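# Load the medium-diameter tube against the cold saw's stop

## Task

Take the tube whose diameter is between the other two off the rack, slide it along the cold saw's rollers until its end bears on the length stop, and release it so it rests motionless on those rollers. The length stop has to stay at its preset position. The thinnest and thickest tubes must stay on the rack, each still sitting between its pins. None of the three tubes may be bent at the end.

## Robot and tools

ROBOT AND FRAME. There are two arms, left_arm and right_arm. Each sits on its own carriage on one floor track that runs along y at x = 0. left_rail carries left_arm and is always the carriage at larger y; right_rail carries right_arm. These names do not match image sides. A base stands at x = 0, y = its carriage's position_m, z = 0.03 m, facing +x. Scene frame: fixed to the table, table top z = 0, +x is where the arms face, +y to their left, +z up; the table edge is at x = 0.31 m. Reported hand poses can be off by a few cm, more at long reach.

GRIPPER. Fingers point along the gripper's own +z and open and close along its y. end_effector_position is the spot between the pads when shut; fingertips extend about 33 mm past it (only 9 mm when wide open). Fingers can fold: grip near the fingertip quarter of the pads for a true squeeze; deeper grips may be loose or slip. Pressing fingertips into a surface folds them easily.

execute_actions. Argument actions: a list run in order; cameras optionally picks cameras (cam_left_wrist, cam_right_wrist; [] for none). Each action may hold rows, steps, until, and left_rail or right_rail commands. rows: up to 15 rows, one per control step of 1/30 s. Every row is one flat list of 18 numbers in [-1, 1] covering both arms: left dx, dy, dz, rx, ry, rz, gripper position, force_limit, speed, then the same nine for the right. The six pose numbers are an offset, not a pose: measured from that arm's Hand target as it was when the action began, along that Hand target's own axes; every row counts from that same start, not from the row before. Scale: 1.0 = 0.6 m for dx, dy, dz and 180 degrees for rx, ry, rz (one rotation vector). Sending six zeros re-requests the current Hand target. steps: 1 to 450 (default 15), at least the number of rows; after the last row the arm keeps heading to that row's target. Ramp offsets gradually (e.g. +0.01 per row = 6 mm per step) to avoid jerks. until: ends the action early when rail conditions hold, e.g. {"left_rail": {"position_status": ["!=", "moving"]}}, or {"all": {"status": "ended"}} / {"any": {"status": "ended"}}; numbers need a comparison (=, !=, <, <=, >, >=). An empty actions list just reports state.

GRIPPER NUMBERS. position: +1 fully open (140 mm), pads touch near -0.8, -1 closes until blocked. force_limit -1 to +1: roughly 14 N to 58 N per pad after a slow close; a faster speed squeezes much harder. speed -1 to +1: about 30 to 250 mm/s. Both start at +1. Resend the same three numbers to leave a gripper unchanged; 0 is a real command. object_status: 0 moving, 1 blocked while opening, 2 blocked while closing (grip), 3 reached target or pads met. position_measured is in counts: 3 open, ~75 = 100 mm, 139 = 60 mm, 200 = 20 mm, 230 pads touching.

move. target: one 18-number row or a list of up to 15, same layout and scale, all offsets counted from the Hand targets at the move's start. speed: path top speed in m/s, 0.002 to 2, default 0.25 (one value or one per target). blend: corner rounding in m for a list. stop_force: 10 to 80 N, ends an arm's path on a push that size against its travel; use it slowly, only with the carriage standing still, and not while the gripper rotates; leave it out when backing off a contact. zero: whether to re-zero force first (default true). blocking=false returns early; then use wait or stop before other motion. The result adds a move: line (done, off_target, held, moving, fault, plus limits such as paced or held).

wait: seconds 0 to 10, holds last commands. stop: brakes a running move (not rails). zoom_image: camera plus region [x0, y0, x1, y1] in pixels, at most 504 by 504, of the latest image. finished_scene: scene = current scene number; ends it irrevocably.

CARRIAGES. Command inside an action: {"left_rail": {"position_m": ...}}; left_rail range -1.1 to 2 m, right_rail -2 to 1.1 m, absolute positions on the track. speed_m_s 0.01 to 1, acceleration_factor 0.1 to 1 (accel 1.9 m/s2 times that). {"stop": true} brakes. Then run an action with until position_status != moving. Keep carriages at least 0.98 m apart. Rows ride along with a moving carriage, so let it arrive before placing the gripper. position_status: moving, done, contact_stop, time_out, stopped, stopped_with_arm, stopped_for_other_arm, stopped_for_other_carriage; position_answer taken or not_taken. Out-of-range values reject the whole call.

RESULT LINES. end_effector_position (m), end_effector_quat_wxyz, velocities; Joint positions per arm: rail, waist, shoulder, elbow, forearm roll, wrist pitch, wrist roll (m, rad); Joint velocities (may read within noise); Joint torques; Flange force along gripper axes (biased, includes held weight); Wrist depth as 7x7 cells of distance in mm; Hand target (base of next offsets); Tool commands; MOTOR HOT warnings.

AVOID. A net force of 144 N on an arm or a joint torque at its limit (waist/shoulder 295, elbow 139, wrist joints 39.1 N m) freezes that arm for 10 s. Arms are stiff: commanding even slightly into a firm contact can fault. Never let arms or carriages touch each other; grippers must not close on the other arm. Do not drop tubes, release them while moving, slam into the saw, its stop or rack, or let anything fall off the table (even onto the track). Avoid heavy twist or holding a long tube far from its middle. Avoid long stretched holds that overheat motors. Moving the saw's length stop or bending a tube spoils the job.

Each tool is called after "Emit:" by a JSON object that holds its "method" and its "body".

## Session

Emit:
{"method": "execute_actions", "body": {"actions": []}}

Scene clock: 0.00 s.
left_arm: end_effector_position=(+0.6600, +0.8057, +0.4937) position_measured=3 object_status=3 end_effector_quat_wxyz=(+0.000, +1.000, +0.000, +0.000) | right_arm: end_effector_position=(+0.6600, -0.9339, +0.4937) position_measured=3 object_status=3 end_effector_quat_wxyz=(+0.000, +1.000, +0.000, +0.000)
Joint positions: left_arm=[0.806 -0.053 0.164 1.35 0 1.628 1.518] | right_arm=[-0.933 -0.053 0.164 1.35 0 1.628 1.518]
Joint velocities: within noise
Joint torques (N m): no reading
Flange force (N): no reading
Wrist depth (mm): cam_left_wrist=[572 575 570 576 568 563 382 / 634 606 609 603 639 535 360 / 649 668 - - 634 629 356 / 675 117 668 - - 133 364 / - 104 585 725 714 133 94 / - 789 779 758 775 807 94 / - 837 843 789 821 852 -] | cam_right_wrist=[554 344 567 561 347 - 464 / 539 361 - 579 353 607 466 / 523 342 428 623 342 437 435 / - 124 631 664 372 136 664 / - 115 - 716 - 119 100 / - 747 725 725 761 - - / - 825 773 756 770 833 -]
Hand target: left_arm +0.6600, +0.8057, +0.4937; +0.000, +1.000, +0.000, +0.000 | right_arm +0.6600, -0.9339, +0.4937; +0.000, +1.000, +0.000, +0.000
Tool commands: left_gripper/position=+1.0 left_gripper/force_limit=+1.0 left_gripper/speed=+1.0 right_gripper/position=+1.0 right_gripper/force_limit=+1.0 right_gripper/speed=+1.0
left_rail: position_m=0.806 position_status=done
right_rail: position_m=-0.933 position_status=done

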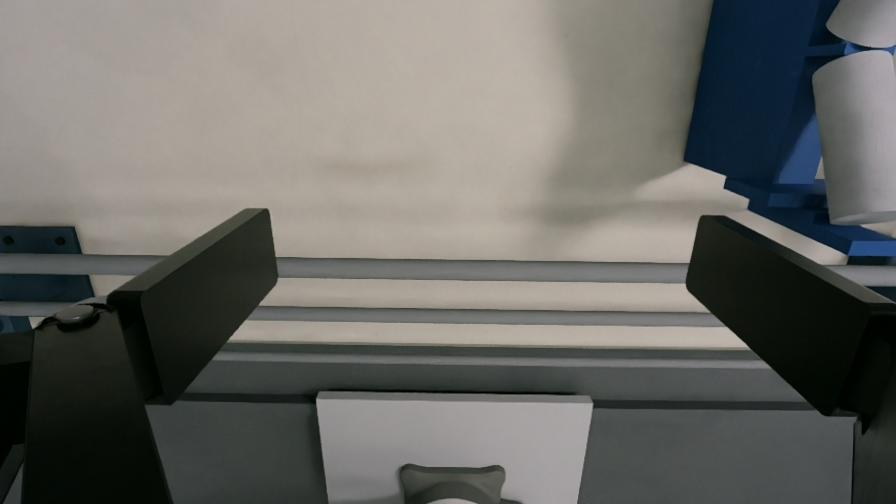

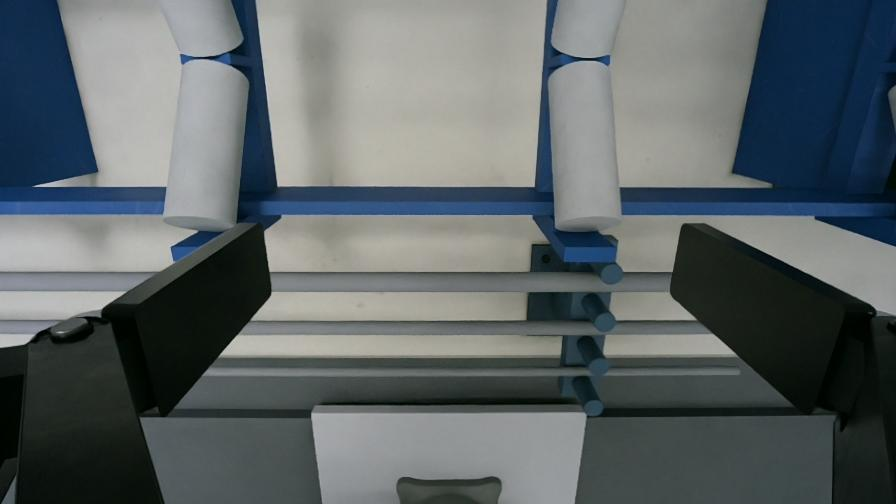

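Emit:
{"method": "move", "body": {"target": [[-0.1,0,-0.4,0,0,0,1,1,1,-0.2,0,-0.5,0,0,0,-0.34,1,0],[-0.1,0,-0.4,0,0,0,1,1,1,-0.4,0,-0.653,0,0.2,0,-0.34,1,0]], "blend": [0.05,0]}}

Emit:
{"method": "execute_actions", "body": {"actions": [{"right_rail":{"position_m":-1.35,"speed_m_s":0.3,"acceleration_factor":0.3},"left_rail":{"position_m":1.4,"speed_m_s":0.3,"acceleration_factor":0.3},"steps":150,"until":{"all":{"status":"ended"}}}]}}

Scene clock: 7.07 s.
left_arm: end_effector_position=(+0.6000, +0.8057, +0.7336) position_measured=3 object_status=3 end_effector_quat_wxyz=(+0.000, +1.000, +0.000, +0.000) | right_arm: end_effector_position=(+0.4200, -0.9339, +0.8854) position_measured=172 object_status=3 end_effector_quat_wxyz=(+0.000, +0.951, +0.000, +0.309)
Joint positions: left_arm=[0.806 -0.058 0.181 0.878 0 2.083 1.512] | right_arm=[-0.933 -0.157 -0.307 1.128 0.093 1.698 1.455]
Joint torques (N m): left_arm=[-1.87 -55.42 -36.15 3.86 -0.37 -0.23] | right_arm=[4.36 1.26 -29.31 4.28 -1.46 -0.06]
Flange force (N): left_arm=[1.8 -3.4 -2.7] | right_arm=[1.5 16.9 -6.8]
Wrist depth (mm): cam_left_wrist=[802 813 807 797 792 617 - / 852 852 832 810 843 604 645 / 799 888 898 876 892 882 876 / 983 117 932 961 995 134 805 / - 112 1041 999 983 - 94 / - 1102 1050 1024 1087 - 93 / - 2137 756 797 1209 1203 -] | cam_right_wrist=[2200 2326 2348 2142 2261 2282 - / 888 918 1252 891 1203 925 - / 908 932 965 969 1115 860 860 / - 793 803 131 845 845 845 / - - - - - - 1030 / - - - 915 - - - / - - - 875 - - -]
Hand target: left_arm +0.6000, +0.8057, +0.7337; +0.000, +1.000, +0.000, +0.000 | right_arm +0.4200, -0.9339, +0.8855; +0.000, +0.951, +0.000, +0.309
Off the commanded pose: left_arm 0.000 m, 0 deg | right_arm 0.000 m, 0 deg.
left_rail: position_m=0.806 position_status=done
right_rail: position_m=-0.933 position_status=done
move: done

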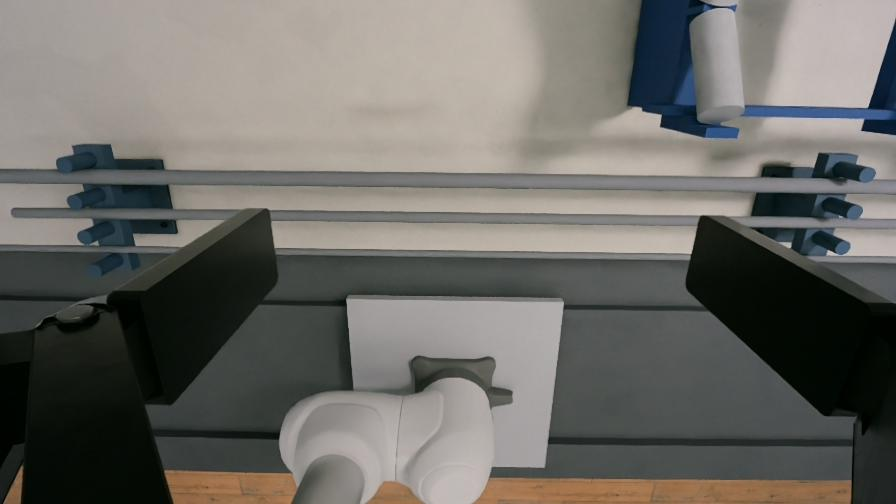

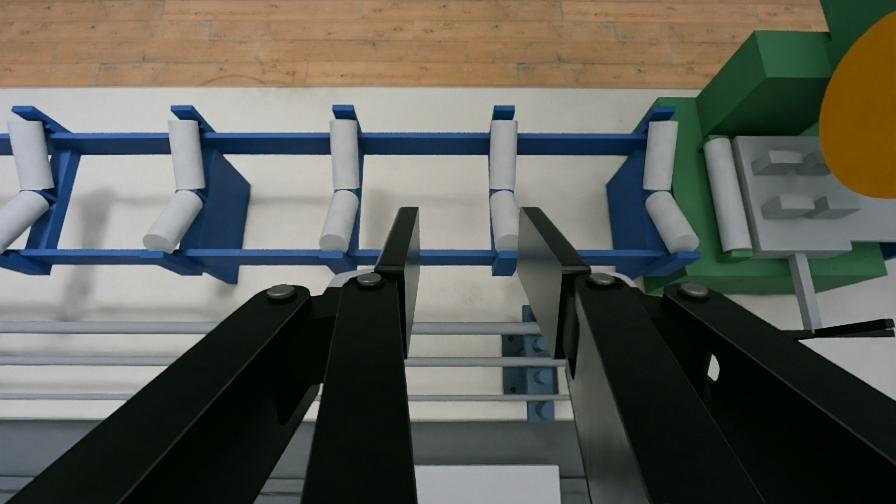

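Scene clock: 9.83 s.
left_arm: end_effector_position=(+0.6000, +1.3995, +0.7337) position_measured=3 object_status=3 end_effector_quat_wxyz=(+0.000, +1.000, +0.000, +0.000) | right_arm: end_effector_position=(+0.4200, -1.3505, +0.8855) position_measured=172 object_status=3 end_effector_quat_wxyz=(+0.000, +0.951, +0.000, +0.309)
Joint positions: left_arm=[1.4 -0.058 0.181 0.878 0 2.083 1.512] | right_arm=[-1.35 -0.157 -0.307 1.128 0.093 1.698 1.455]
Joint torques (N m): left_arm=[-1.33 -55.51 -36 3.87 -0.27 -0.24] | right_arm=[3.79 2.1 -29.17 4.13 -1.52 -0.05]
Flange force (N): left_arm=[1.4 -2.7 -3.0] | right_arm=[-0.1 14.6 -7.1]
Wrist depth (mm): cam_left_wrist=[821 837 813 840 794 740 770 / 843 861 829 852 867 840 849 / 895 888 905 867 821 895 939 / 867 112 932 999 953 134 901 / - 104 1007 999 991 1037 94 / - - 858 983 1082 - 94 / - 2338 756 802 1102 1153 -] | cam_right_wrist=[2220 2142 2087 2240 2035 - 2200 / 1191 954 860 1836 814 526 863 / 965 872 1013 1081 851 851 1125 / 954 911 806 147 817 833 - / - - - 993 - 95 - / - - - 997 - - - / - - - 911 - - -]
Hand target: left_arm +0.6000, +1.3994, +0.7337; +0.000, +1.000, +0.000, +0.000 | right_arm +0.4200, -1.3505, +0.8855; +0.000, +0.951, +0.000, +0.309
Tool commands: left_gripper/position=+1.0 left_gripper/force_limit=+1.0 left_gripper/speed=+1.0 right_gripper/position=-0.34 right_gripper/force_limit=+1.0 right_gripper/speed=+0.0
Off the commanded pose: left_arm 0.000 m, 0 deg | right_arm 0.000 m, 0 deg.
left_rail: position_m=1.400 speed_m_s=0.30 position_status=done
right_rail: position_m=-1.350 speed_m_s=0.30 position_status=done

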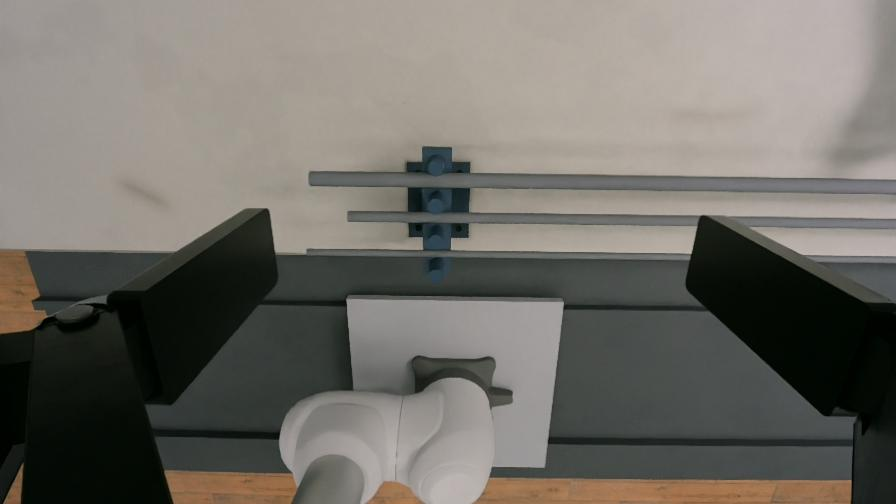

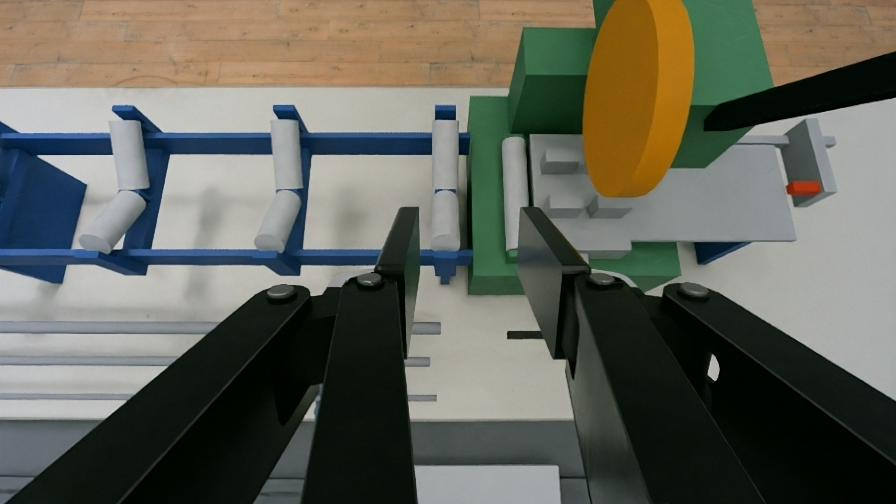

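Emit:
{"method": "execute_actions", "body": {"actions": [{"left_rail":{"position_m":0.7,"speed_m_s":0.4},"right_rail":{"position_m":-0.36,"speed_m_s":0.5},"steps":240,"until":{"all":{"status":"ended"}}}], "cameras": []}}

Emit:
{"method": "move", "body": {"target": [-0.288,0,0.306,0,0,0,-0.34,1,0,-0.319,0,0.459,0,-0.2,0,-0.34,1,0], "cameras": []}}

Emit:
{"method": "move", "body": {"target": [0,0,0.277,0,0,0.5,-0.34,1,0,0,0,0.277,0,0,0.5,-0.34,1,0]}}

Scene clock: 22.57 s.
left_arm: end_effector_position=(+0.6000, +0.6995, +0.7337) position_measured=3 object_status=3 end_effector_quat_wxyz=(+0.000, +1.000, +0.000, +0.000) | right_arm: end_effector_position=(+0.4200, -0.3606, +0.8855) position_measured=172 object_status=3 end_effector_quat_wxyz=(+0.000, +0.951, +0.000, +0.309)
Joint positions: left_arm=[0.7 -0.058 0.181 0.878 0 2.083 1.512] | right_arm=[-0.36 -0.157 -0.307 1.128 0.093 1.698 1.455]
Joint torques (N m): left_arm=[-1.79 -55.81 -36.34 3.83 -0.35 -0.18] | right_arm=[4.18 2.36 -29.39 4.13 -1.5 0.01]
Flange force (N): left_arm=[1.7 -3.3 -2.4] | right_arm=[-1.5 16.5 -6.6]
Wrist depth (mm): cam_left_wrist=[807 807 805 797 797 779 606 / 852 849 - - 794 563 606 / 779 879 908 901 - - 846 / 898 112 976 921 957 134 749 / - 112 964 983 885 125 94 / - - 1033 942 1078 - 94 / - 2274 763 794 1153 2174 -] | cam_right_wrist=[2220 - 2161 2200 2371 2240 2261 / 860 1191 885 898 915 1209 915 / 943 925 961 888 954 943 989 / 895 882 738 147 119 854 895 / - - - 1018 - - 1131 / - - - - - - - / - - - - - - -]
Hand target: left_arm +0.6000, +0.6995, +0.7337; +0.000, +1.000, +0.000, +0.000 | right_arm +0.4200, -0.3606, +0.8855; +0.000, +0.951, +0.000, +0.309
Tool commands: left_gripper/position=+1.0 left_gripper/force_limit=+1.0 left_gripper/speed=+1.0 right_gripper/position=-0.34 right_gripper/force_limit=+1.0 right_gripper/speed=+0.0
Off the commanded pose: left_arm 0.000 m, 0 deg | right_arm 0.000 m, 0 deg.
left_rail: position_m=0.700 speed_m_s=0.40 position_status=done
right_rail: position_m=-0.360 speed_m_s=0.50 position_status=done
No camera images: "cameras" was empty.

Scene clock: 24.30 s.
left_arm: end_effector_position=(+0.4272, +0.6994, +0.5501) position_measured=172 object_status=3 end_effector_quat_wxyz=(+0.000, +1.000, +0.000, +0.000) | right_arm: end_effector_position=(+0.4270, -0.3605, +0.5502) position_measured=172 object_status=3 end_effector_quat_wxyz=(+0.000, +1.000, +0.000, +0.000)
Joint positions: left_arm=[0.7 -0.082 -0.204 1.608 0 1.738 1.489] | right_arm=[-0.36 -0.082 -0.204 1.608 0 1.738 1.489]
Joint torques (N m): left_arm=[-1.7 -21.23 -40.9 4.45 -0.24 -0.22] | right_arm=[3.73 -17.33 -38.77 5.17 0.07 0.01]
Flange force (N): left_arm=[2.5 -4.4 -1.6] | right_arm=[-2.4 8.8 -4.3]
Wrist depth (mm): cam_left_wrist=[- 627 621 609 624 621 - / 656 659 659 647 650 654 554 / 702 692 696 687 694 688 672 / 799 - 733 731 133 - 740 / 826 - 85 744 92 91 797 / - - 68 635 - 74 70 / - - - 540 - - -] | cam_right_wrist=[587 - - - - 634 634 / 526 552 680 - - - - / 580 692 - - - - - / - 751 - 706 117 - - / - - - 740 - - - / - - - 628 - - - / - - - 532 - - -]
Hand target: left_arm +0.4272, +0.6995, +0.5501; +0.000, +1.000, +0.000, +0.000 | right_arm +0.4270, -0.3605, +0.5501; +0.000, +1.000, +0.000, +0.000
Off the commanded pose: left_arm 0.000 m, 0 deg | right_arm 0.000 m, 0 deg.
left_rail: position_m=0.700 speed_m_s=0.40 position_status=done
right_rail: position_m=-0.360 speed_m_s=0.50 position_status=done
move: done
No camera images: "cameras" was empty.

Scene clock: 27.87 s.
left_arm: end_effector_position=(+0.4272, +0.6995, +0.3839) position_measured=172 object_status=3 end_effector_quat_wxyz=(+0.000, +0.707, -0.707, +0.000) | right_arm: end_effector_position=(+0.4270, -0.3605, +0.3840) position_measured=172 object_status=3 end_effector_quat_wxyz=(+0.000, +0.707, -0.707, +0.000)
Joint positions: left_arm=[0.7 -0.082 -0.209 1.91 0 1.44 3.059] | right_arm=[-0.36 -0.082 -0.209 1.91 0 1.441 3.059]
Joint torques (N m): left_arm=[-1.38 -20.19 -41.04 4.42 -0.24 -0.23] | right_arm=[3.57 -16.69 -38.71 5.11 0.12 0.06]
Flange force (N): left_arm=[-3.8 -1.0 -1.4] | right_arm=[8.6 2.4 -5.3]
Wrist depth (mm): cam_left_wrist=[477 476 475 468 479 445 434 / 515 502 480 491 498 468 438 / 533 526 532 524 516 492 437 / 567 561 554 545 152 523 515 / 603 - 85 455 92 91 388 / - - 68 639 - 74 70 / - - - 698 - - -] | cam_right_wrist=[207 270 - - 492 444 446 / 212 292 509 505 - 468 426 / - 334 498 - - 492 413 / - 361 539 146 130 526 446 / - - - 575 - 95 379 / - - - - - - - / - - - - - - -]
Hand target: left_arm +0.4272, +0.6995, +0.3839; +0.000, +0.707, -0.707, +0.000 | right_arm +0.4270, -0.3605, +0.3839; +0.000, +0.707, -0.707, +0.000
Off the commanded pose: left_arm 0.000 m, 0 deg | right_arm 0.000 m, 0 deg.
left_rail: position_m=0.700 speed_m_s=0.40 position_status=done
right_rail: position_m=-0.360 speed_m_s=0.50 position_status=done
move: done

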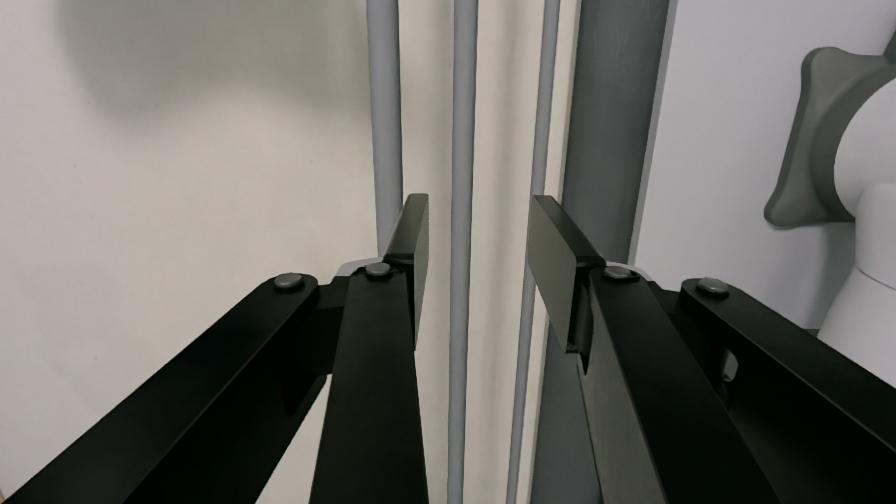

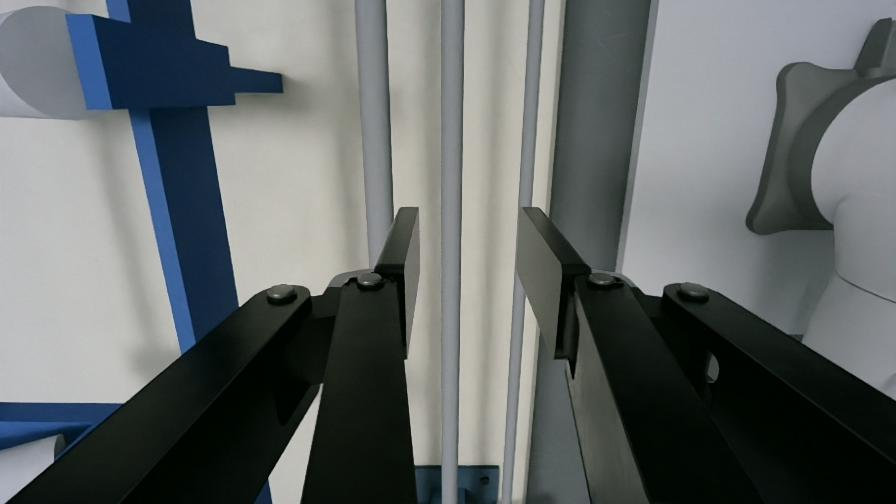

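Emit:
{"method": "move", "body": {"target": [0,-0.0045,0.36,0,0,0,-0.34,0,-1,0,-0.005,0.36,0,0,0,-0.34,0,-1], "speed": 0.2}}

Scene clock: 33.33 s.
left_arm: end_effector_position=(+0.4299, +0.6995, +0.1679) position_measured=172 object_status=3 end_effector_quat_wxyz=(+0.000, +0.707, -0.707, +0.000) | right_arm: end_effector_position=(+0.4300, -0.3605, +0.1680) position_measured=172 object_status=3 end_effector_quat_wxyz=(+0.000, +0.707, -0.707, +0.000)
Joint positions: left_arm=[0.7 -0.082 -0.069 2.208 0 1.003 3.06] | right_arm=[-0.36 -0.082 -0.069 2.207 0 1.003 3.06]
Joint torques (N m): left_arm=[-1.65 -28.41 -34.88 3.64 -0.31 -0.24] | right_arm=[4.15 -24.3 -32.49 4.44 0.11 -0.03]
Flange force (N): left_arm=[-4.3 -1.6 -1.1] | right_arm=[9.6 3.0 -7.3]
Wrist depth (mm): cam_left_wrist=[276 276 275 268 273 282 278 / 292 291 292 283 288 298 262 / 309 308 306 303 301 315 275 / 329 328 315 317 133 334 289 / 349 90 85 205 92 91 302 / - - 68 367 - 74 70 / - - - - - - -] | cam_right_wrist=[234 272 269 268 273 - 250 / 286 284 288 174 289 - 263 / 300 301 182 183 300 322 274 / 316 320 182 183 167 288 291 / - - - 204 113 95 308 / - - - 356 - - - / - - - 373 - - -]
Hand target: left_arm +0.4299, +0.6995, +0.1679; +0.000, +0.707, -0.707, +0.000 | right_arm +0.4300, -0.3605, +0.1679; +0.000, +0.707, -0.707, +0.000
Off the commanded pose: left_arm 0.000 m, 0 deg | right_arm 0.000 m, 0 deg.
left_rail: position_m=0.700 speed_m_s=0.40 position_status=done
right_rail: position_m=-0.360 speed_m_s=0.50 position_status=done
move: done

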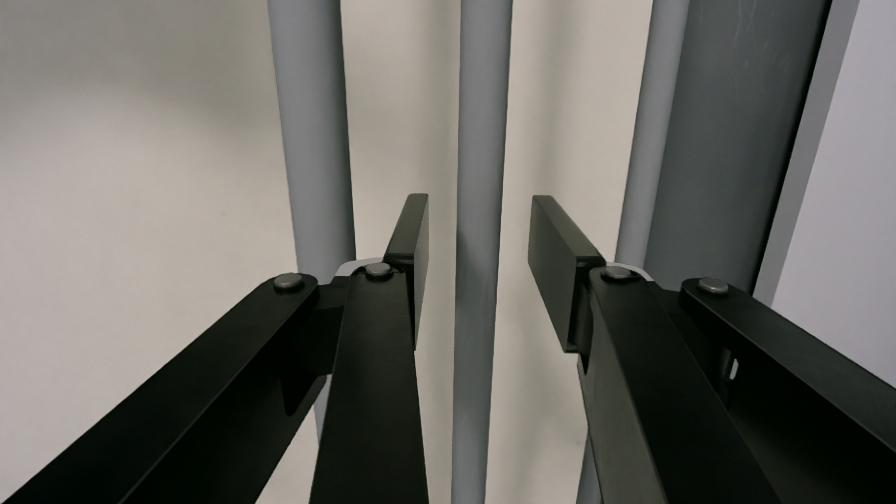

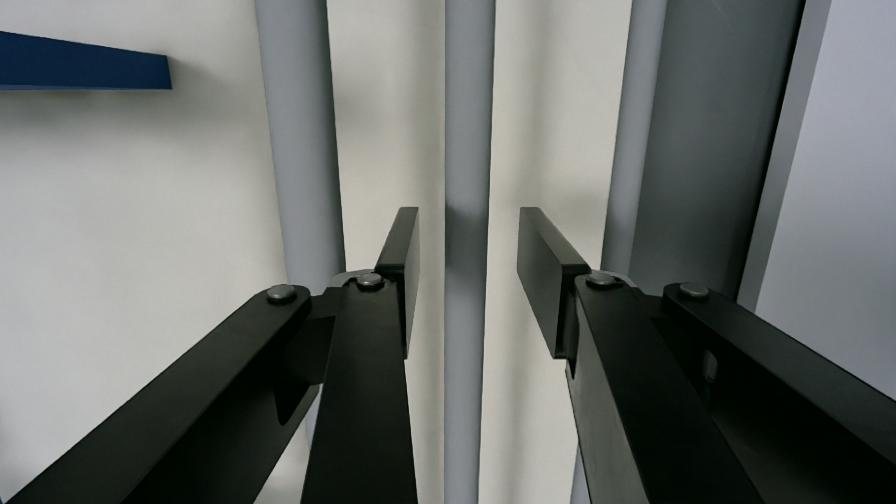

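Emit:
{"method": "move", "body": {"target": [0,0,0.02,0,0,0,-0.34,0,-1,0,0,0.02,0,0,0,-0.34,0,-1], "speed": 0.05, "cameras": []}}

Emit:
{"method": "execute_actions", "body": {"actions": [{"rows":[[0,0,0,0,0,0,-1,0,-1,0,0,0,0,0,0,-1,0,-1]],"steps":60}]}}

Scene clock: 36.60 s.
left_arm: end_effector_position=(+0.4299, +0.6995, +0.1559) position_measured=172 object_status=3 end_effector_quat_wxyz=(+0.000, +0.707, -0.707, +0.000) | right_arm: end_effector_position=(+0.4300, -0.3605, +0.1560) position_measured=172 object_status=3 end_effector_quat_wxyz=(+0.000, +0.707, -0.707, +0.000)
Joint positions: left_arm=[0.7 -0.082 -0.056 2.221 0 0.976 3.06] | right_arm=[-0.36 -0.082 -0.056 2.221 0 0.976 3.06]
Joint torques (N m): left_arm=[-1.34 -29.2 -34.26 3.6 -0.26 -0.17] | right_arm=[4.13 -24.7 -31.79 4.39 0.08 0.06]
Flange force (N): left_arm=[-3.5 -1.5 -1.0] | right_arm=[9.8 3.3 -8.1]
Wrist depth (mm): cam_left_wrist=[266 264 259 258 261 271 271 / 279 279 156 272 275 287 256 / 298 295 302 287 292 302 265 / 315 314 - 302 133 321 278 / 336 325 85 188 92 86 289 / - - 68 352 - 74 70 / - - - 378 - - -] | cam_right_wrist=[222 261 263 263 263 - 241 / 274 275 273 160 277 - 251 / 288 294 167 171 288 - 263 / 305 308 168 175 167 - 278 / 325 315 - 189 - 95 294 / - - - 201 - - - / - - - 217 - - -]
Hand target: left_arm +0.4299, +0.6995, +0.1559; +0.000, +0.707, -0.707, +0.000 | right_arm +0.4300, -0.3605, +0.1559; +0.000, +0.707, -0.707, +0.000
Off the commanded pose: left_arm 0.000 m, 0 deg | right_arm 0.000 m, 0 deg.
left_rail: position_m=0.700 speed_m_s=0.40 position_status=done
right_rail: position_m=-0.360 speed_m_s=0.50 position_status=done
move: done
No camera images: "cameras" was empty.

Scene clock: 38.80 s.
left_arm: end_effector_position=(+0.4299, +0.6995, +0.1559) position_measured=232 object_status=3 end_effector_quat_wxyz=(+0.000, +0.707, -0.707, +0.000) | right_arm: end_effector_position=(+0.4300, -0.3605, +0.1559) position_measured=232 object_status=3 end_effector_quat_wxyz=(+0.000, +0.707, -0.707, +0.000)
Joint positions: left_arm=[0.7 -0.082 -0.056 2.221 0 0.976 3.06] | right_arm=[-0.36 -0.082 -0.056 2.221 0 0.976 3.06]
Joint torques (N m): left_arm=[-1.76 -16.5 -21.21 3.66 -0.99 -0.26] | right_arm=[3.89 -8.82 -12.11 4.41 0.87 -0.02]
Flange force (N): left_arm=[-4.6 -0.7 -31.1] | right_arm=[8.8 -0.4 -46.3]
Wrist depth (mm): cam_left_wrist=[265 264 265 257 262 271 270 / 280 279 279 271 275 286 254 / 296 293 283 286 292 302 265 / 315 315 307 115 302 321 278 / 334 331 80 80 81 335 293 / 353 - 68 - - 68 304 / - - 67 - - 66 -] | cam_right_wrist=[256 261 261 260 263 - 242 / 274 275 272 271 276 - 251 / - 289 162 285 291 - 263 / 304 311 182 145 304 - 278 / 324 319 - - 94 300 296 / 337 - - - - - 309 / - - - - - - -]
Hand target: left_arm +0.4299, +0.6995, +0.1559; +0.000, +0.707, -0.707, +0.000 | right_arm +0.4300, -0.3605, +0.1559; +0.000, +0.707, -0.707, +0.000
Off the commanded pose: left_arm 0.000 m, 0 deg | right_arm 0.000 m, 0 deg.
left_rail: position_m=0.700 speed_m_s=0.40 position_status=done
right_rail: position_m=-0.360 speed_m_s=0.50 position_status=done

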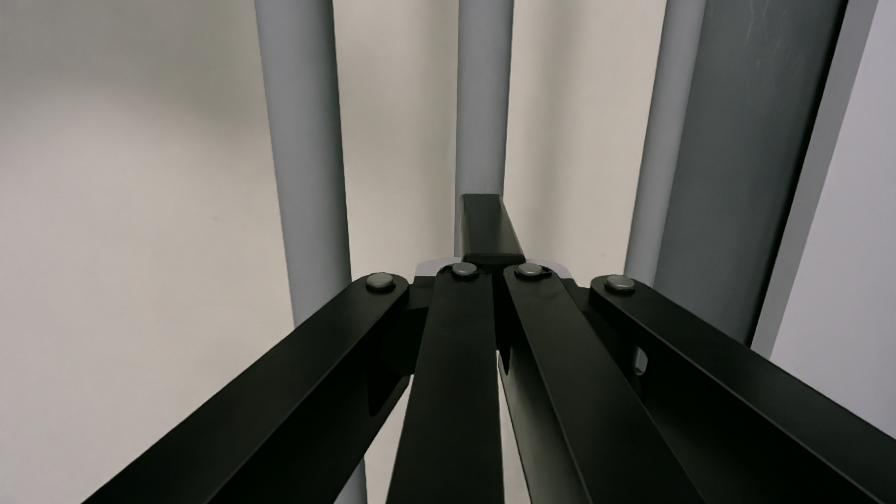

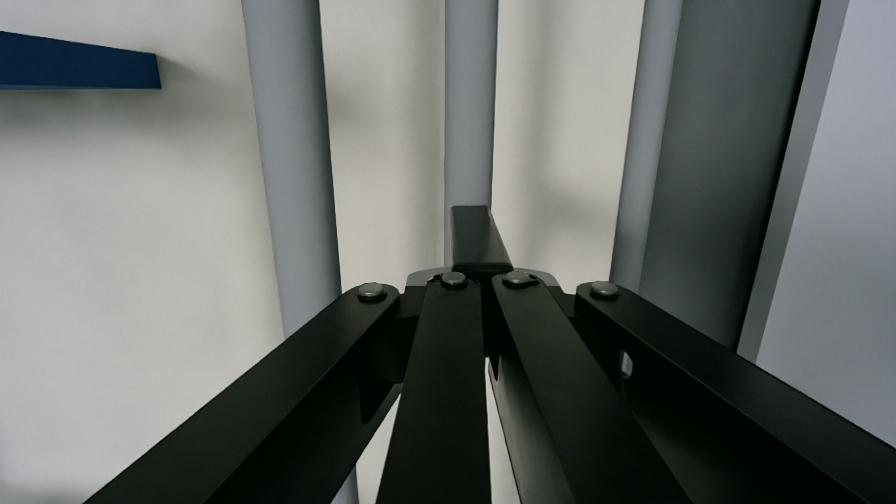

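Emit:
{"method": "move", "body": {"target": [0,0,-0.04,0,0,0,-1,0,-1,0,0,-0.04,0,0,0,-1,0,-1], "speed": 0.06}}

Emit:
{"method": "execute_actions", "body": {"actions": [{"rows":[[0,0,0,0,0,0,-0.34,0,0,0,0,0,0,0,0,-0.34,0,0]],"steps":40}]}}

Scene clock: 45.63 s.
left_arm: end_effector_position=(+0.4299, +0.6995, +0.1798) position_measured=232 object_status=3 end_effector_quat_wxyz=(+0.000, +0.707, -0.707, +0.000) | right_arm: end_effector_position=(+0.4300, -0.3605, +0.1799) position_measured=232 object_status=3 end_effector_quat_wxyz=(+0.000, +0.707, -0.707, +0.000)
Joint positions: left_arm=[0.7 -0.082 -0.082 2.194 0 1.029 3.06] | right_arm=[-0.36 -0.082 -0.082 2.194 0 1.03 3.06]
Joint torques (N m): left_arm=[-1.48 -28.03 -35.72 3.73 -0.25 -0.23] | right_arm=[3.99 -23.42 -32.94 4.51 0.14 0]
Flange force (N): left_arm=[-3.9 -1.9 -0.3] | right_arm=[9.4 2.8 -7.5]
Wrist depth (mm): cam_left_wrist=[288 290 298 282 280 293 268 / 302 303 302 297 300 313 270 / 321 321 310 314 314 330 284 / 341 339 332 115 212 350 301 / 365 361 80 80 81 334 322 / 385 - 68 - - 68 332 / - - 67 - - 66 -] | cam_right_wrist=[234 282 - 177 278 - 261 / 296 297 181 299 300 321 271 / 312 312 309 191 314 336 287 / - 330 199 130 - 312 303 / 348 - - - 94 330 321 / - - - - - - 338 / - - - - - - -]
Hand target: left_arm +0.4299, +0.6995, +0.1799; +0.000, +0.707, -0.707, +0.000 | right_arm +0.4300, -0.3605, +0.1799; +0.000, +0.707, -0.707, +0.000
Off the commanded pose: left_arm 0.000 m, 0 deg | right_arm 0.000 m, 0 deg.
left_rail: position_m=0.700 speed_m_s=0.40 position_status=done
right_rail: position_m=-0.360 speed_m_s=0.50 position_status=done
move: done

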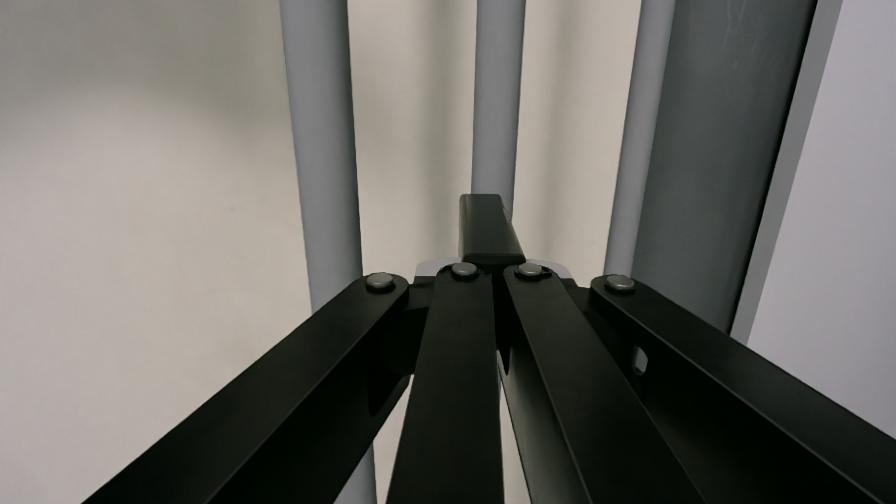

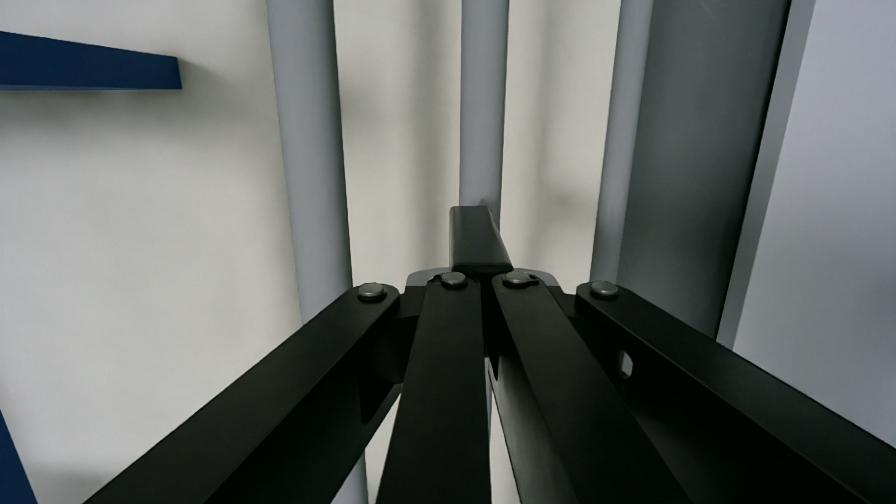

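Scene clock: 47.17 s.
left_arm: end_effector_position=(+0.4299, +0.6995, +0.1799) position_measured=172 object_status=3 end_effector_quat_wxyz=(+0.000, +0.707, -0.707, +0.000) | right_arm: end_effector_position=(+0.4300, -0.3605, +0.1799) position_measured=172 object_status=3 end_effector_quat_wxyz=(+0.000, +0.707, -0.707, +0.000)
Joint positions: left_arm=[0.7 -0.082 -0.082 2.194 0 1.029 3.06] | right_arm=[-0.36 -0.082 -0.082 2.194 0 1.03 3.06]
Joint torques (N m): left_arm=[-1.5 -28.41 -35.43 3.76 -0.26 -0.21] | right_arm=[3.5 -23.47 -33.02 4.52 0.12 -0.01]
Flange force (N): left_arm=[-3.9 -2.9 -0.4] | right_arm=[8.1 2.7 -7.5]
Wrist depth (mm): cam_left_wrist=[288 286 289 279 283 293 268 / 304 302 305 294 296 311 270 / 323 320 322 311 312 331 283 / 340 340 335 209 152 347 299 / 363 353 85 218 92 91 316 / - - 68 380 - 74 70 / - - - 413 - - -] | cam_right_wrist=[277 283 282 283 284 - 261 / 297 291 292 187 299 - 273 / 309 311 310 197 311 - 286 / 334 330 188 147 145 315 302 / 344 - - 217 113 95 320 / - - - - - - - / - - - - - - -]
Hand target: left_arm +0.4299, +0.6995, +0.1799; +0.000, +0.707, -0.707, +0.000 | right_arm +0.4300, -0.3605, +0.1799; +0.000, +0.707, -0.707, +0.000
Off the commanded pose: left_arm 0.000 m, 0 deg | right_arm 0.000 m, 0 deg.
left_rail: position_m=0.700 speed_m_s=0.40 position_status=done
right_rail: position_m=-0.360 speed_m_s=0.50 position_status=done

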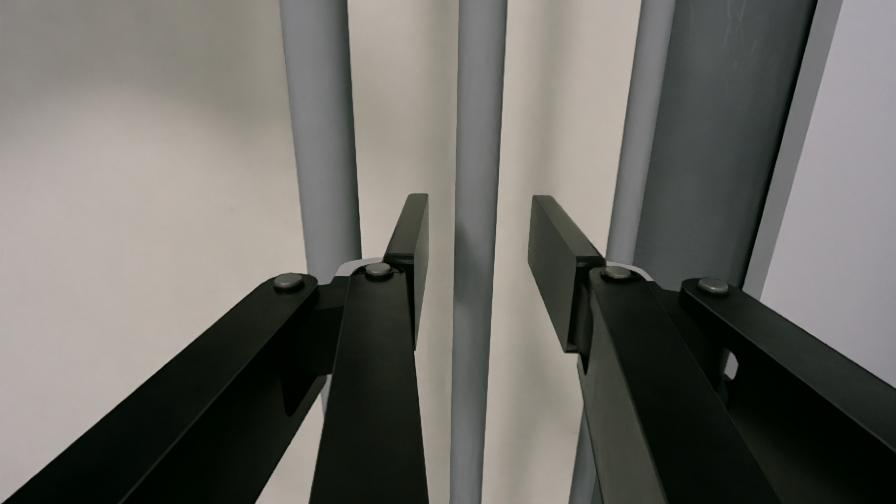

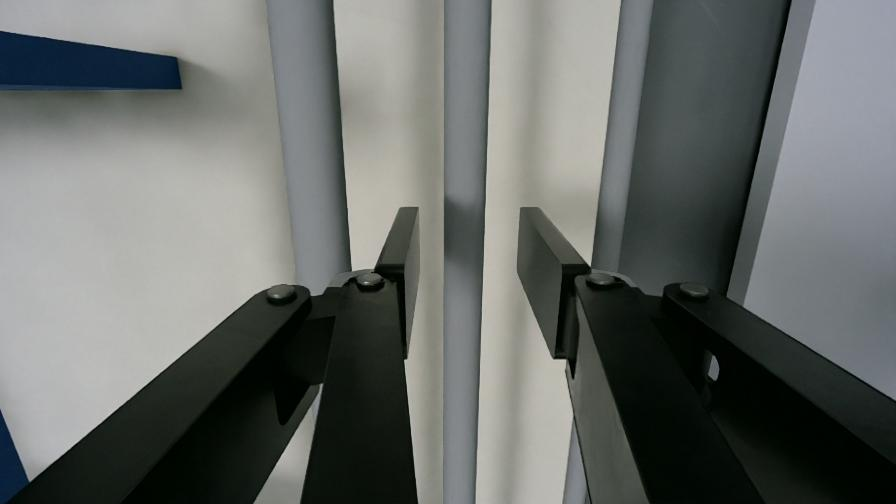

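Emit:
{"method": "move", "body": {"target": [0,-0.001,0.06,0,0,0,-0.34,0,-1,0,-0.001,0.06,0,0,0,-0.34,0,-1], "speed": 0.06}}

Scene clock: 51.00 s.
left_arm: end_effector_position=(+0.4305, +0.6995, +0.1439) position_measured=172 object_status=3 end_effector_quat_wxyz=(+0.000, +0.707, -0.707, +0.000) | right_arm: end_effector_position=(+0.4306, -0.3605, +0.1440) position_measured=172 object_status=3 end_effector_quat_wxyz=(+0.000, +0.707, -0.707, +0.000)
Joint positions: left_arm=[0.7 -0.081 -0.041 2.233 0 0.949 3.06] | right_arm=[-0.36 -0.081 -0.041 2.233 0 0.949 3.06]
Joint torques (N m): left_arm=[-1.56 -30.2 -33.86 3.57 -0.27 -0.18] | right_arm=[3.93 -25.45 -31.08 4.37 0.14 0.08]
Flange force (N): left_arm=[-4.0 -1.5 -0.4] | right_arm=[9.3 3.2 -8.1]
Wrist depth (mm): cam_left_wrist=[254 253 248 246 251 253 259 / 269 268 264 260 265 272 271 / 284 284 288 274 279 290 253 / 303 300 - 131 133 307 264 / 321 312 85 312 92 91 276 / - - 68 331 - 74 70 / - - - 367 - - -] | cam_right_wrist=[245 250 251 255 255 - 236 / 263 263 262 264 265 - 241 / 277 277 273 162 279 - 253 / 299 292 158 162 173 - 268 / 313 - - 175 - - 280 / - - - 190 - - - / - - - 201 - - -]
Hand target: left_arm +0.4305, +0.6995, +0.1439; +0.000, +0.707, -0.707, +0.000 | right_arm +0.4306, -0.3605, +0.1439; +0.000, +0.707, -0.707, +0.000
Off the commanded pose: left_arm 0.000 m, 0 deg | right_arm 0.000 m, 0 deg.
left_rail: position_m=0.700 speed_m_s=0.40 position_status=done
right_rail: position_m=-0.360 speed_m_s=0.50 position_status=done
move: done

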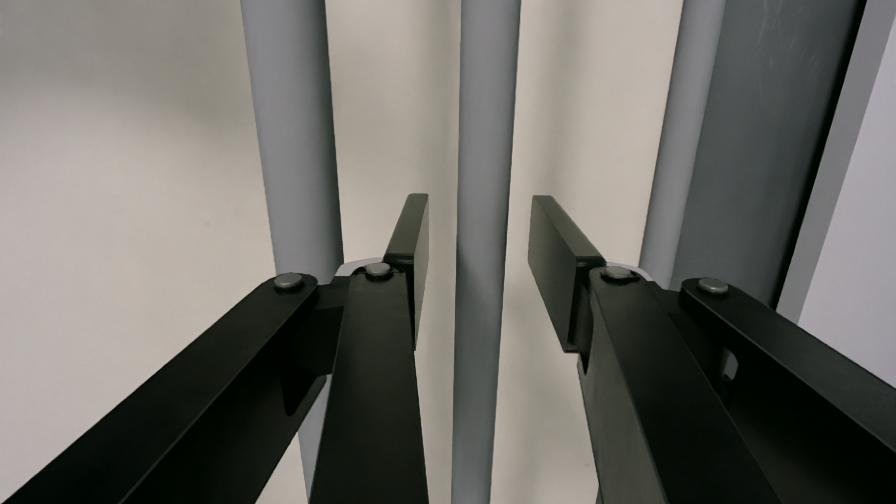

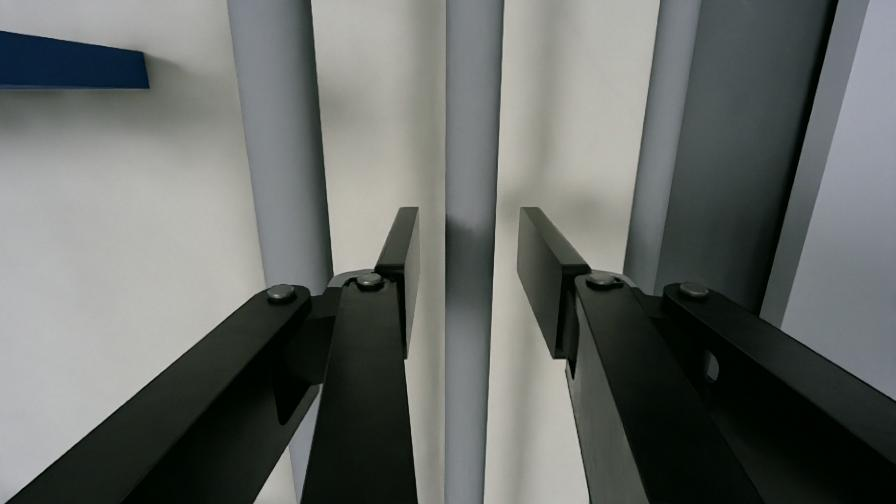

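Emit:
{"method": "execute_actions", "body": {"actions": [{"rows":[[0,0,0.004,0,0,0,-0.34,0,-1,0,0,0.004,0,0,0,-0.34,0,-1]],"steps":15},{"rows":[[0,0,0,0,0,0,-1,0,-1,0,0,0,0,0,0,-1,0,-1]],"steps":60}]}}

Scene clock: 56.57 s.
left_arm: end_effector_position=(+0.4304, +0.6995, +0.1414) position_measured=204 object_status=2 end_effector_quat_wxyz=(+0.000, +0.707, -0.707, +0.000) | right_arm: end_effector_position=(+0.4306, -0.3605, +0.1415) position_measured=204 object_status=2 end_effector_quat_wxyz=(+0.000, +0.707, -0.707, +0.000)
Joint positions: left_arm=[0.7 -0.081 -0.038 2.236 0 0.944 3.06] | right_arm=[-0.36 -0.081 -0.038 2.236 0 0.944 3.06]
Joint torques (N m): left_arm=[-1.63 -29.75 -33.8 3.58 -1.05 -0.29] | right_arm=[4.09 -24.81 -29.22 4.31 0.46 -0.11]
Flange force (N): left_arm=[-4.5 0.0 -3.2] | right_arm=[9.2 2.1 -10.4]
Flange force at the end of the 1st action (N): left_arm=[-6.4 -1.8 -0.7] | right_arm=[8.8 3.5 -8.1]
Wrist depth (mm): cam_left_wrist=[252 252 249 244 249 243 260 / 265 266 265 258 257 270 269 / 281 280 284 165 278 288 255 / 298 297 - 121 133 306 263 / 319 313 85 80 81 92 281 / 337 - 71 - - 69 68 / - - 68 - - 69 -] | cam_right_wrist=[243 248 246 243 250 - 228 / - 257 257 260 263 - 238 / 276 275 270 269 277 - 250 / 291 290 155 163 286 - 265 / 307 306 - 172 92 89 278 / 321 - - - - - 292 / - - - - - - -]
Hand target: left_arm +0.4305, +0.6995, +0.1415; +0.000, +0.707, -0.707, +0.000 | right_arm +0.4306, -0.3605, +0.1415; +0.000, +0.707, -0.707, +0.000
Off the commanded pose: left_arm 0.000 m, 0 deg | right_arm 0.000 m, 0 deg.
left_rail: position_m=0.700 speed_m_s=0.40 position_status=done
right_rail: position_m=-0.360 speed_m_s=0.50 position_status=done

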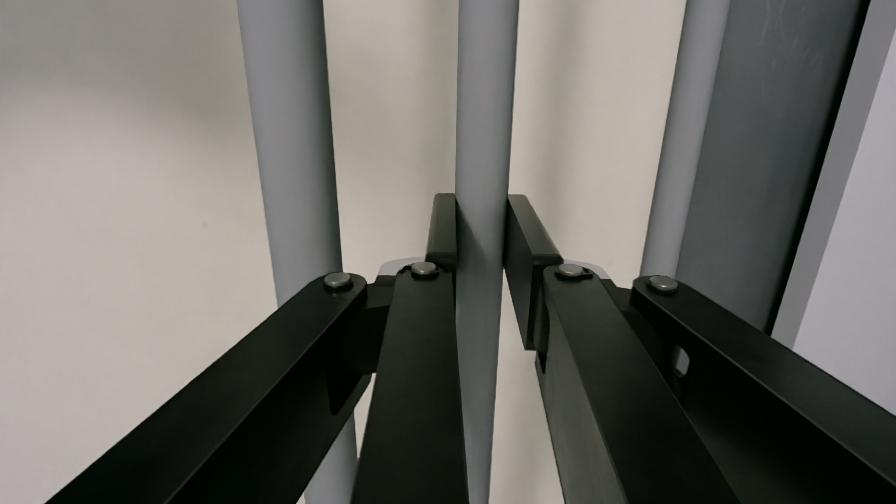

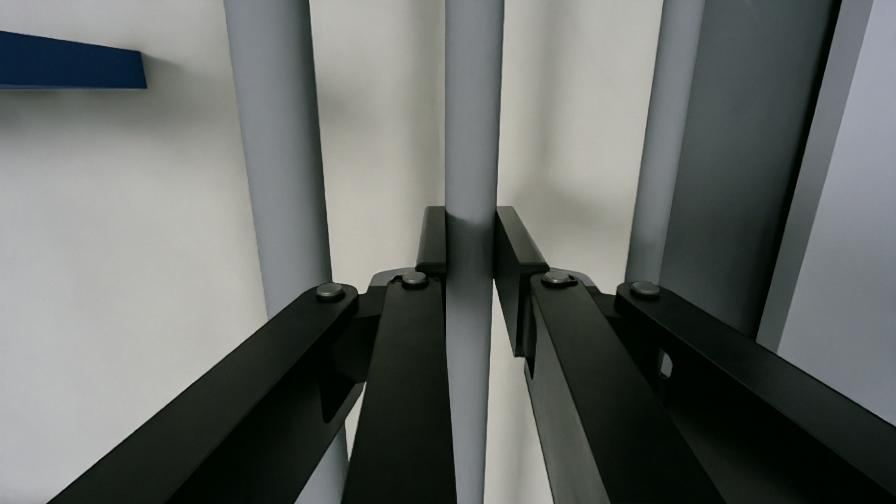

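Emit:
{"method": "move", "body": {"target": [[0,0,-0.03,0,0,0,-1,0,-1,0,0,-0.03,0,0,0,-1,0,-1],[0,0,-0.367,0,0,0,-1,0,-1,0,0,-0.367,0,0,0,-1,0,-1]], "blend": [0.01,0], "speed": [0.04,0.12], "cameras": []}}

Emit:
{"method": "move", "body": {"target": [0,-0.533,0,0,0,0,-1,0,-1,0,-0.533,0,0,0,0,-1,0,-1], "speed": 0.12}}

Scene clock: 61.97 s.
left_arm: end_effector_position=(+0.4305, +0.6995, +0.3616) position_measured=204 object_status=2 end_effector_quat_wxyz=(+0.000, +0.707, -0.707, +0.000) | right_arm: end_effector_position=(+0.4306, -0.3605, +0.3617) position_measured=204 object_status=2 end_effector_quat_wxyz=(+0.000, +0.707, -0.707, +0.000)
Joint positions: left_arm=[0.7 -0.081 -0.197 1.941 0 1.398 3.06] | right_arm=[-0.36 -0.081 -0.197 1.941 0 1.398 3.06]
Joint torques (N m): left_arm=[-1.45 -23.89 -43.59 4.34 -0.28 -0.24] | right_arm=[3.51 -20.34 -41.45 4.98 0.21 -0.08]
Flange force (N): left_arm=[-3.9 -2.2 4.1] | right_arm=[7.9 1.8 0.3]
Wrist depth (mm): cam_left_wrist=[456 456 454 137 453 425 417 / 484 478 478 146 480 451 433 / 514 511 508 152 512 472 449 / 541 542 533 121 527 498 495 / - 558 85 90 81 91 513 / - - 71 - - 69 68 / - - 68 - - 69 -] | cam_right_wrist=[193 265 - - - 428 428 / 204 264 480 149 464 446 422 / 486 265 - 153 - 471 419 / 524 267 521 163 131 496 489 / 573 304 - 172 92 515 386 / - - - - - - 360 / - - - - - - -]
Hand target: left_arm +0.4305, +0.6995, +0.3617; +0.000, +0.707, -0.707, +0.000 | right_arm +0.4306, -0.3605, +0.3617; +0.000, +0.707, -0.707, +0.000
Off the commanded pose: left_arm 0.000 m, 0 deg | right_arm 0.000 m, 0 deg.
left_rail: position_m=0.700 speed_m_s=0.40 position_status=done
right_rail: position_m=-0.360 speed_m_s=0.50 position_status=done
move: done; blend cut to 0.009 m at target 1
No camera images: "cameras" was empty.

Scene clock: 64.97 s.
left_arm: end_effector_position=(+0.7502, +0.6995, +0.3617) position_measured=204 object_status=2 end_effector_quat_wxyz=(+0.000, +0.707, -0.707, +0.000) | right_arm: end_effector_position=(+0.7504, -0.3605, +0.3618) position_measured=204 object_status=2 end_effector_quat_wxyz=(+0.000, +0.707, -0.707, +0.000)
Joint positions: left_arm=[0.7 -0.047 0.321 1.387 0 1.433 3.095] | right_arm=[-0.36 -0.047 0.321 1.387 0 1.434 3.095]
Joint torques (N m): left_arm=[-8.18 -77.3 -44.37 0.85 -0.37 -0.24] | right_arm=[11.54 -73.16 -41.75 8.35 0.31 -0.05]
Flange force (N): left_arm=[-11.2 0.4 4.4] | right_arm=[15.1 3.0 0.2]
Wrist depth (mm): cam_left_wrist=[461 455 454 141 449 448 443 / 1233 479 461 469 474 474 470 / 1278 507 509 159 502 - 503 / 1385 538 528 109 521 525 553 / 1475 - 85 80 81 80 570 / - - 71 - - 69 69 / - - 68 - - 69 -] | cam_right_wrist=[445 176 192 205 207 180 180 / 1163 188 200 214 220 191 474 / 1240 498 308 155 496 356 500 / 1327 527 306 162 323 404 527 / 1388 - - 172 92 94 - / 1471 - - - - - - / - - - - - - -]
Hand target: left_arm +0.7503, +0.6995, +0.3617; +0.000, +0.707, -0.707, +0.000 | right_arm +0.7504, -0.3605, +0.3617; +0.000, +0.707, -0.707, +0.000
Off the commanded pose: left_arm 0.000 m, 0 deg | right_arm 0.000 m, 0 deg.
left_rail: position_m=0.700 speed_m_s=0.40 position_status=done
right_rail: position_m=-0.360 speed_m_s=0.50 position_status=done
move: done

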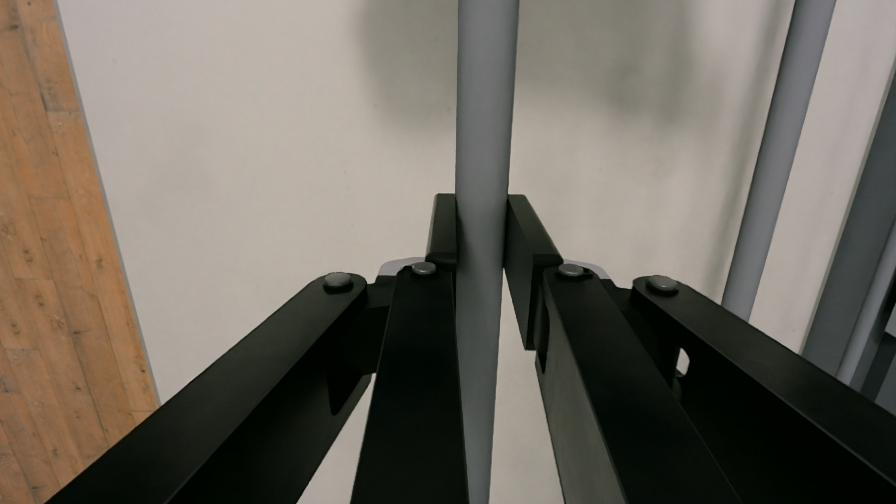

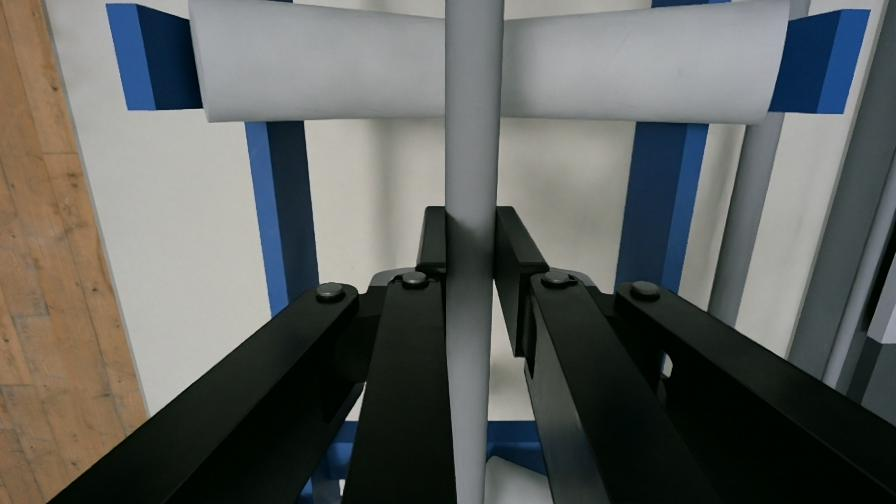

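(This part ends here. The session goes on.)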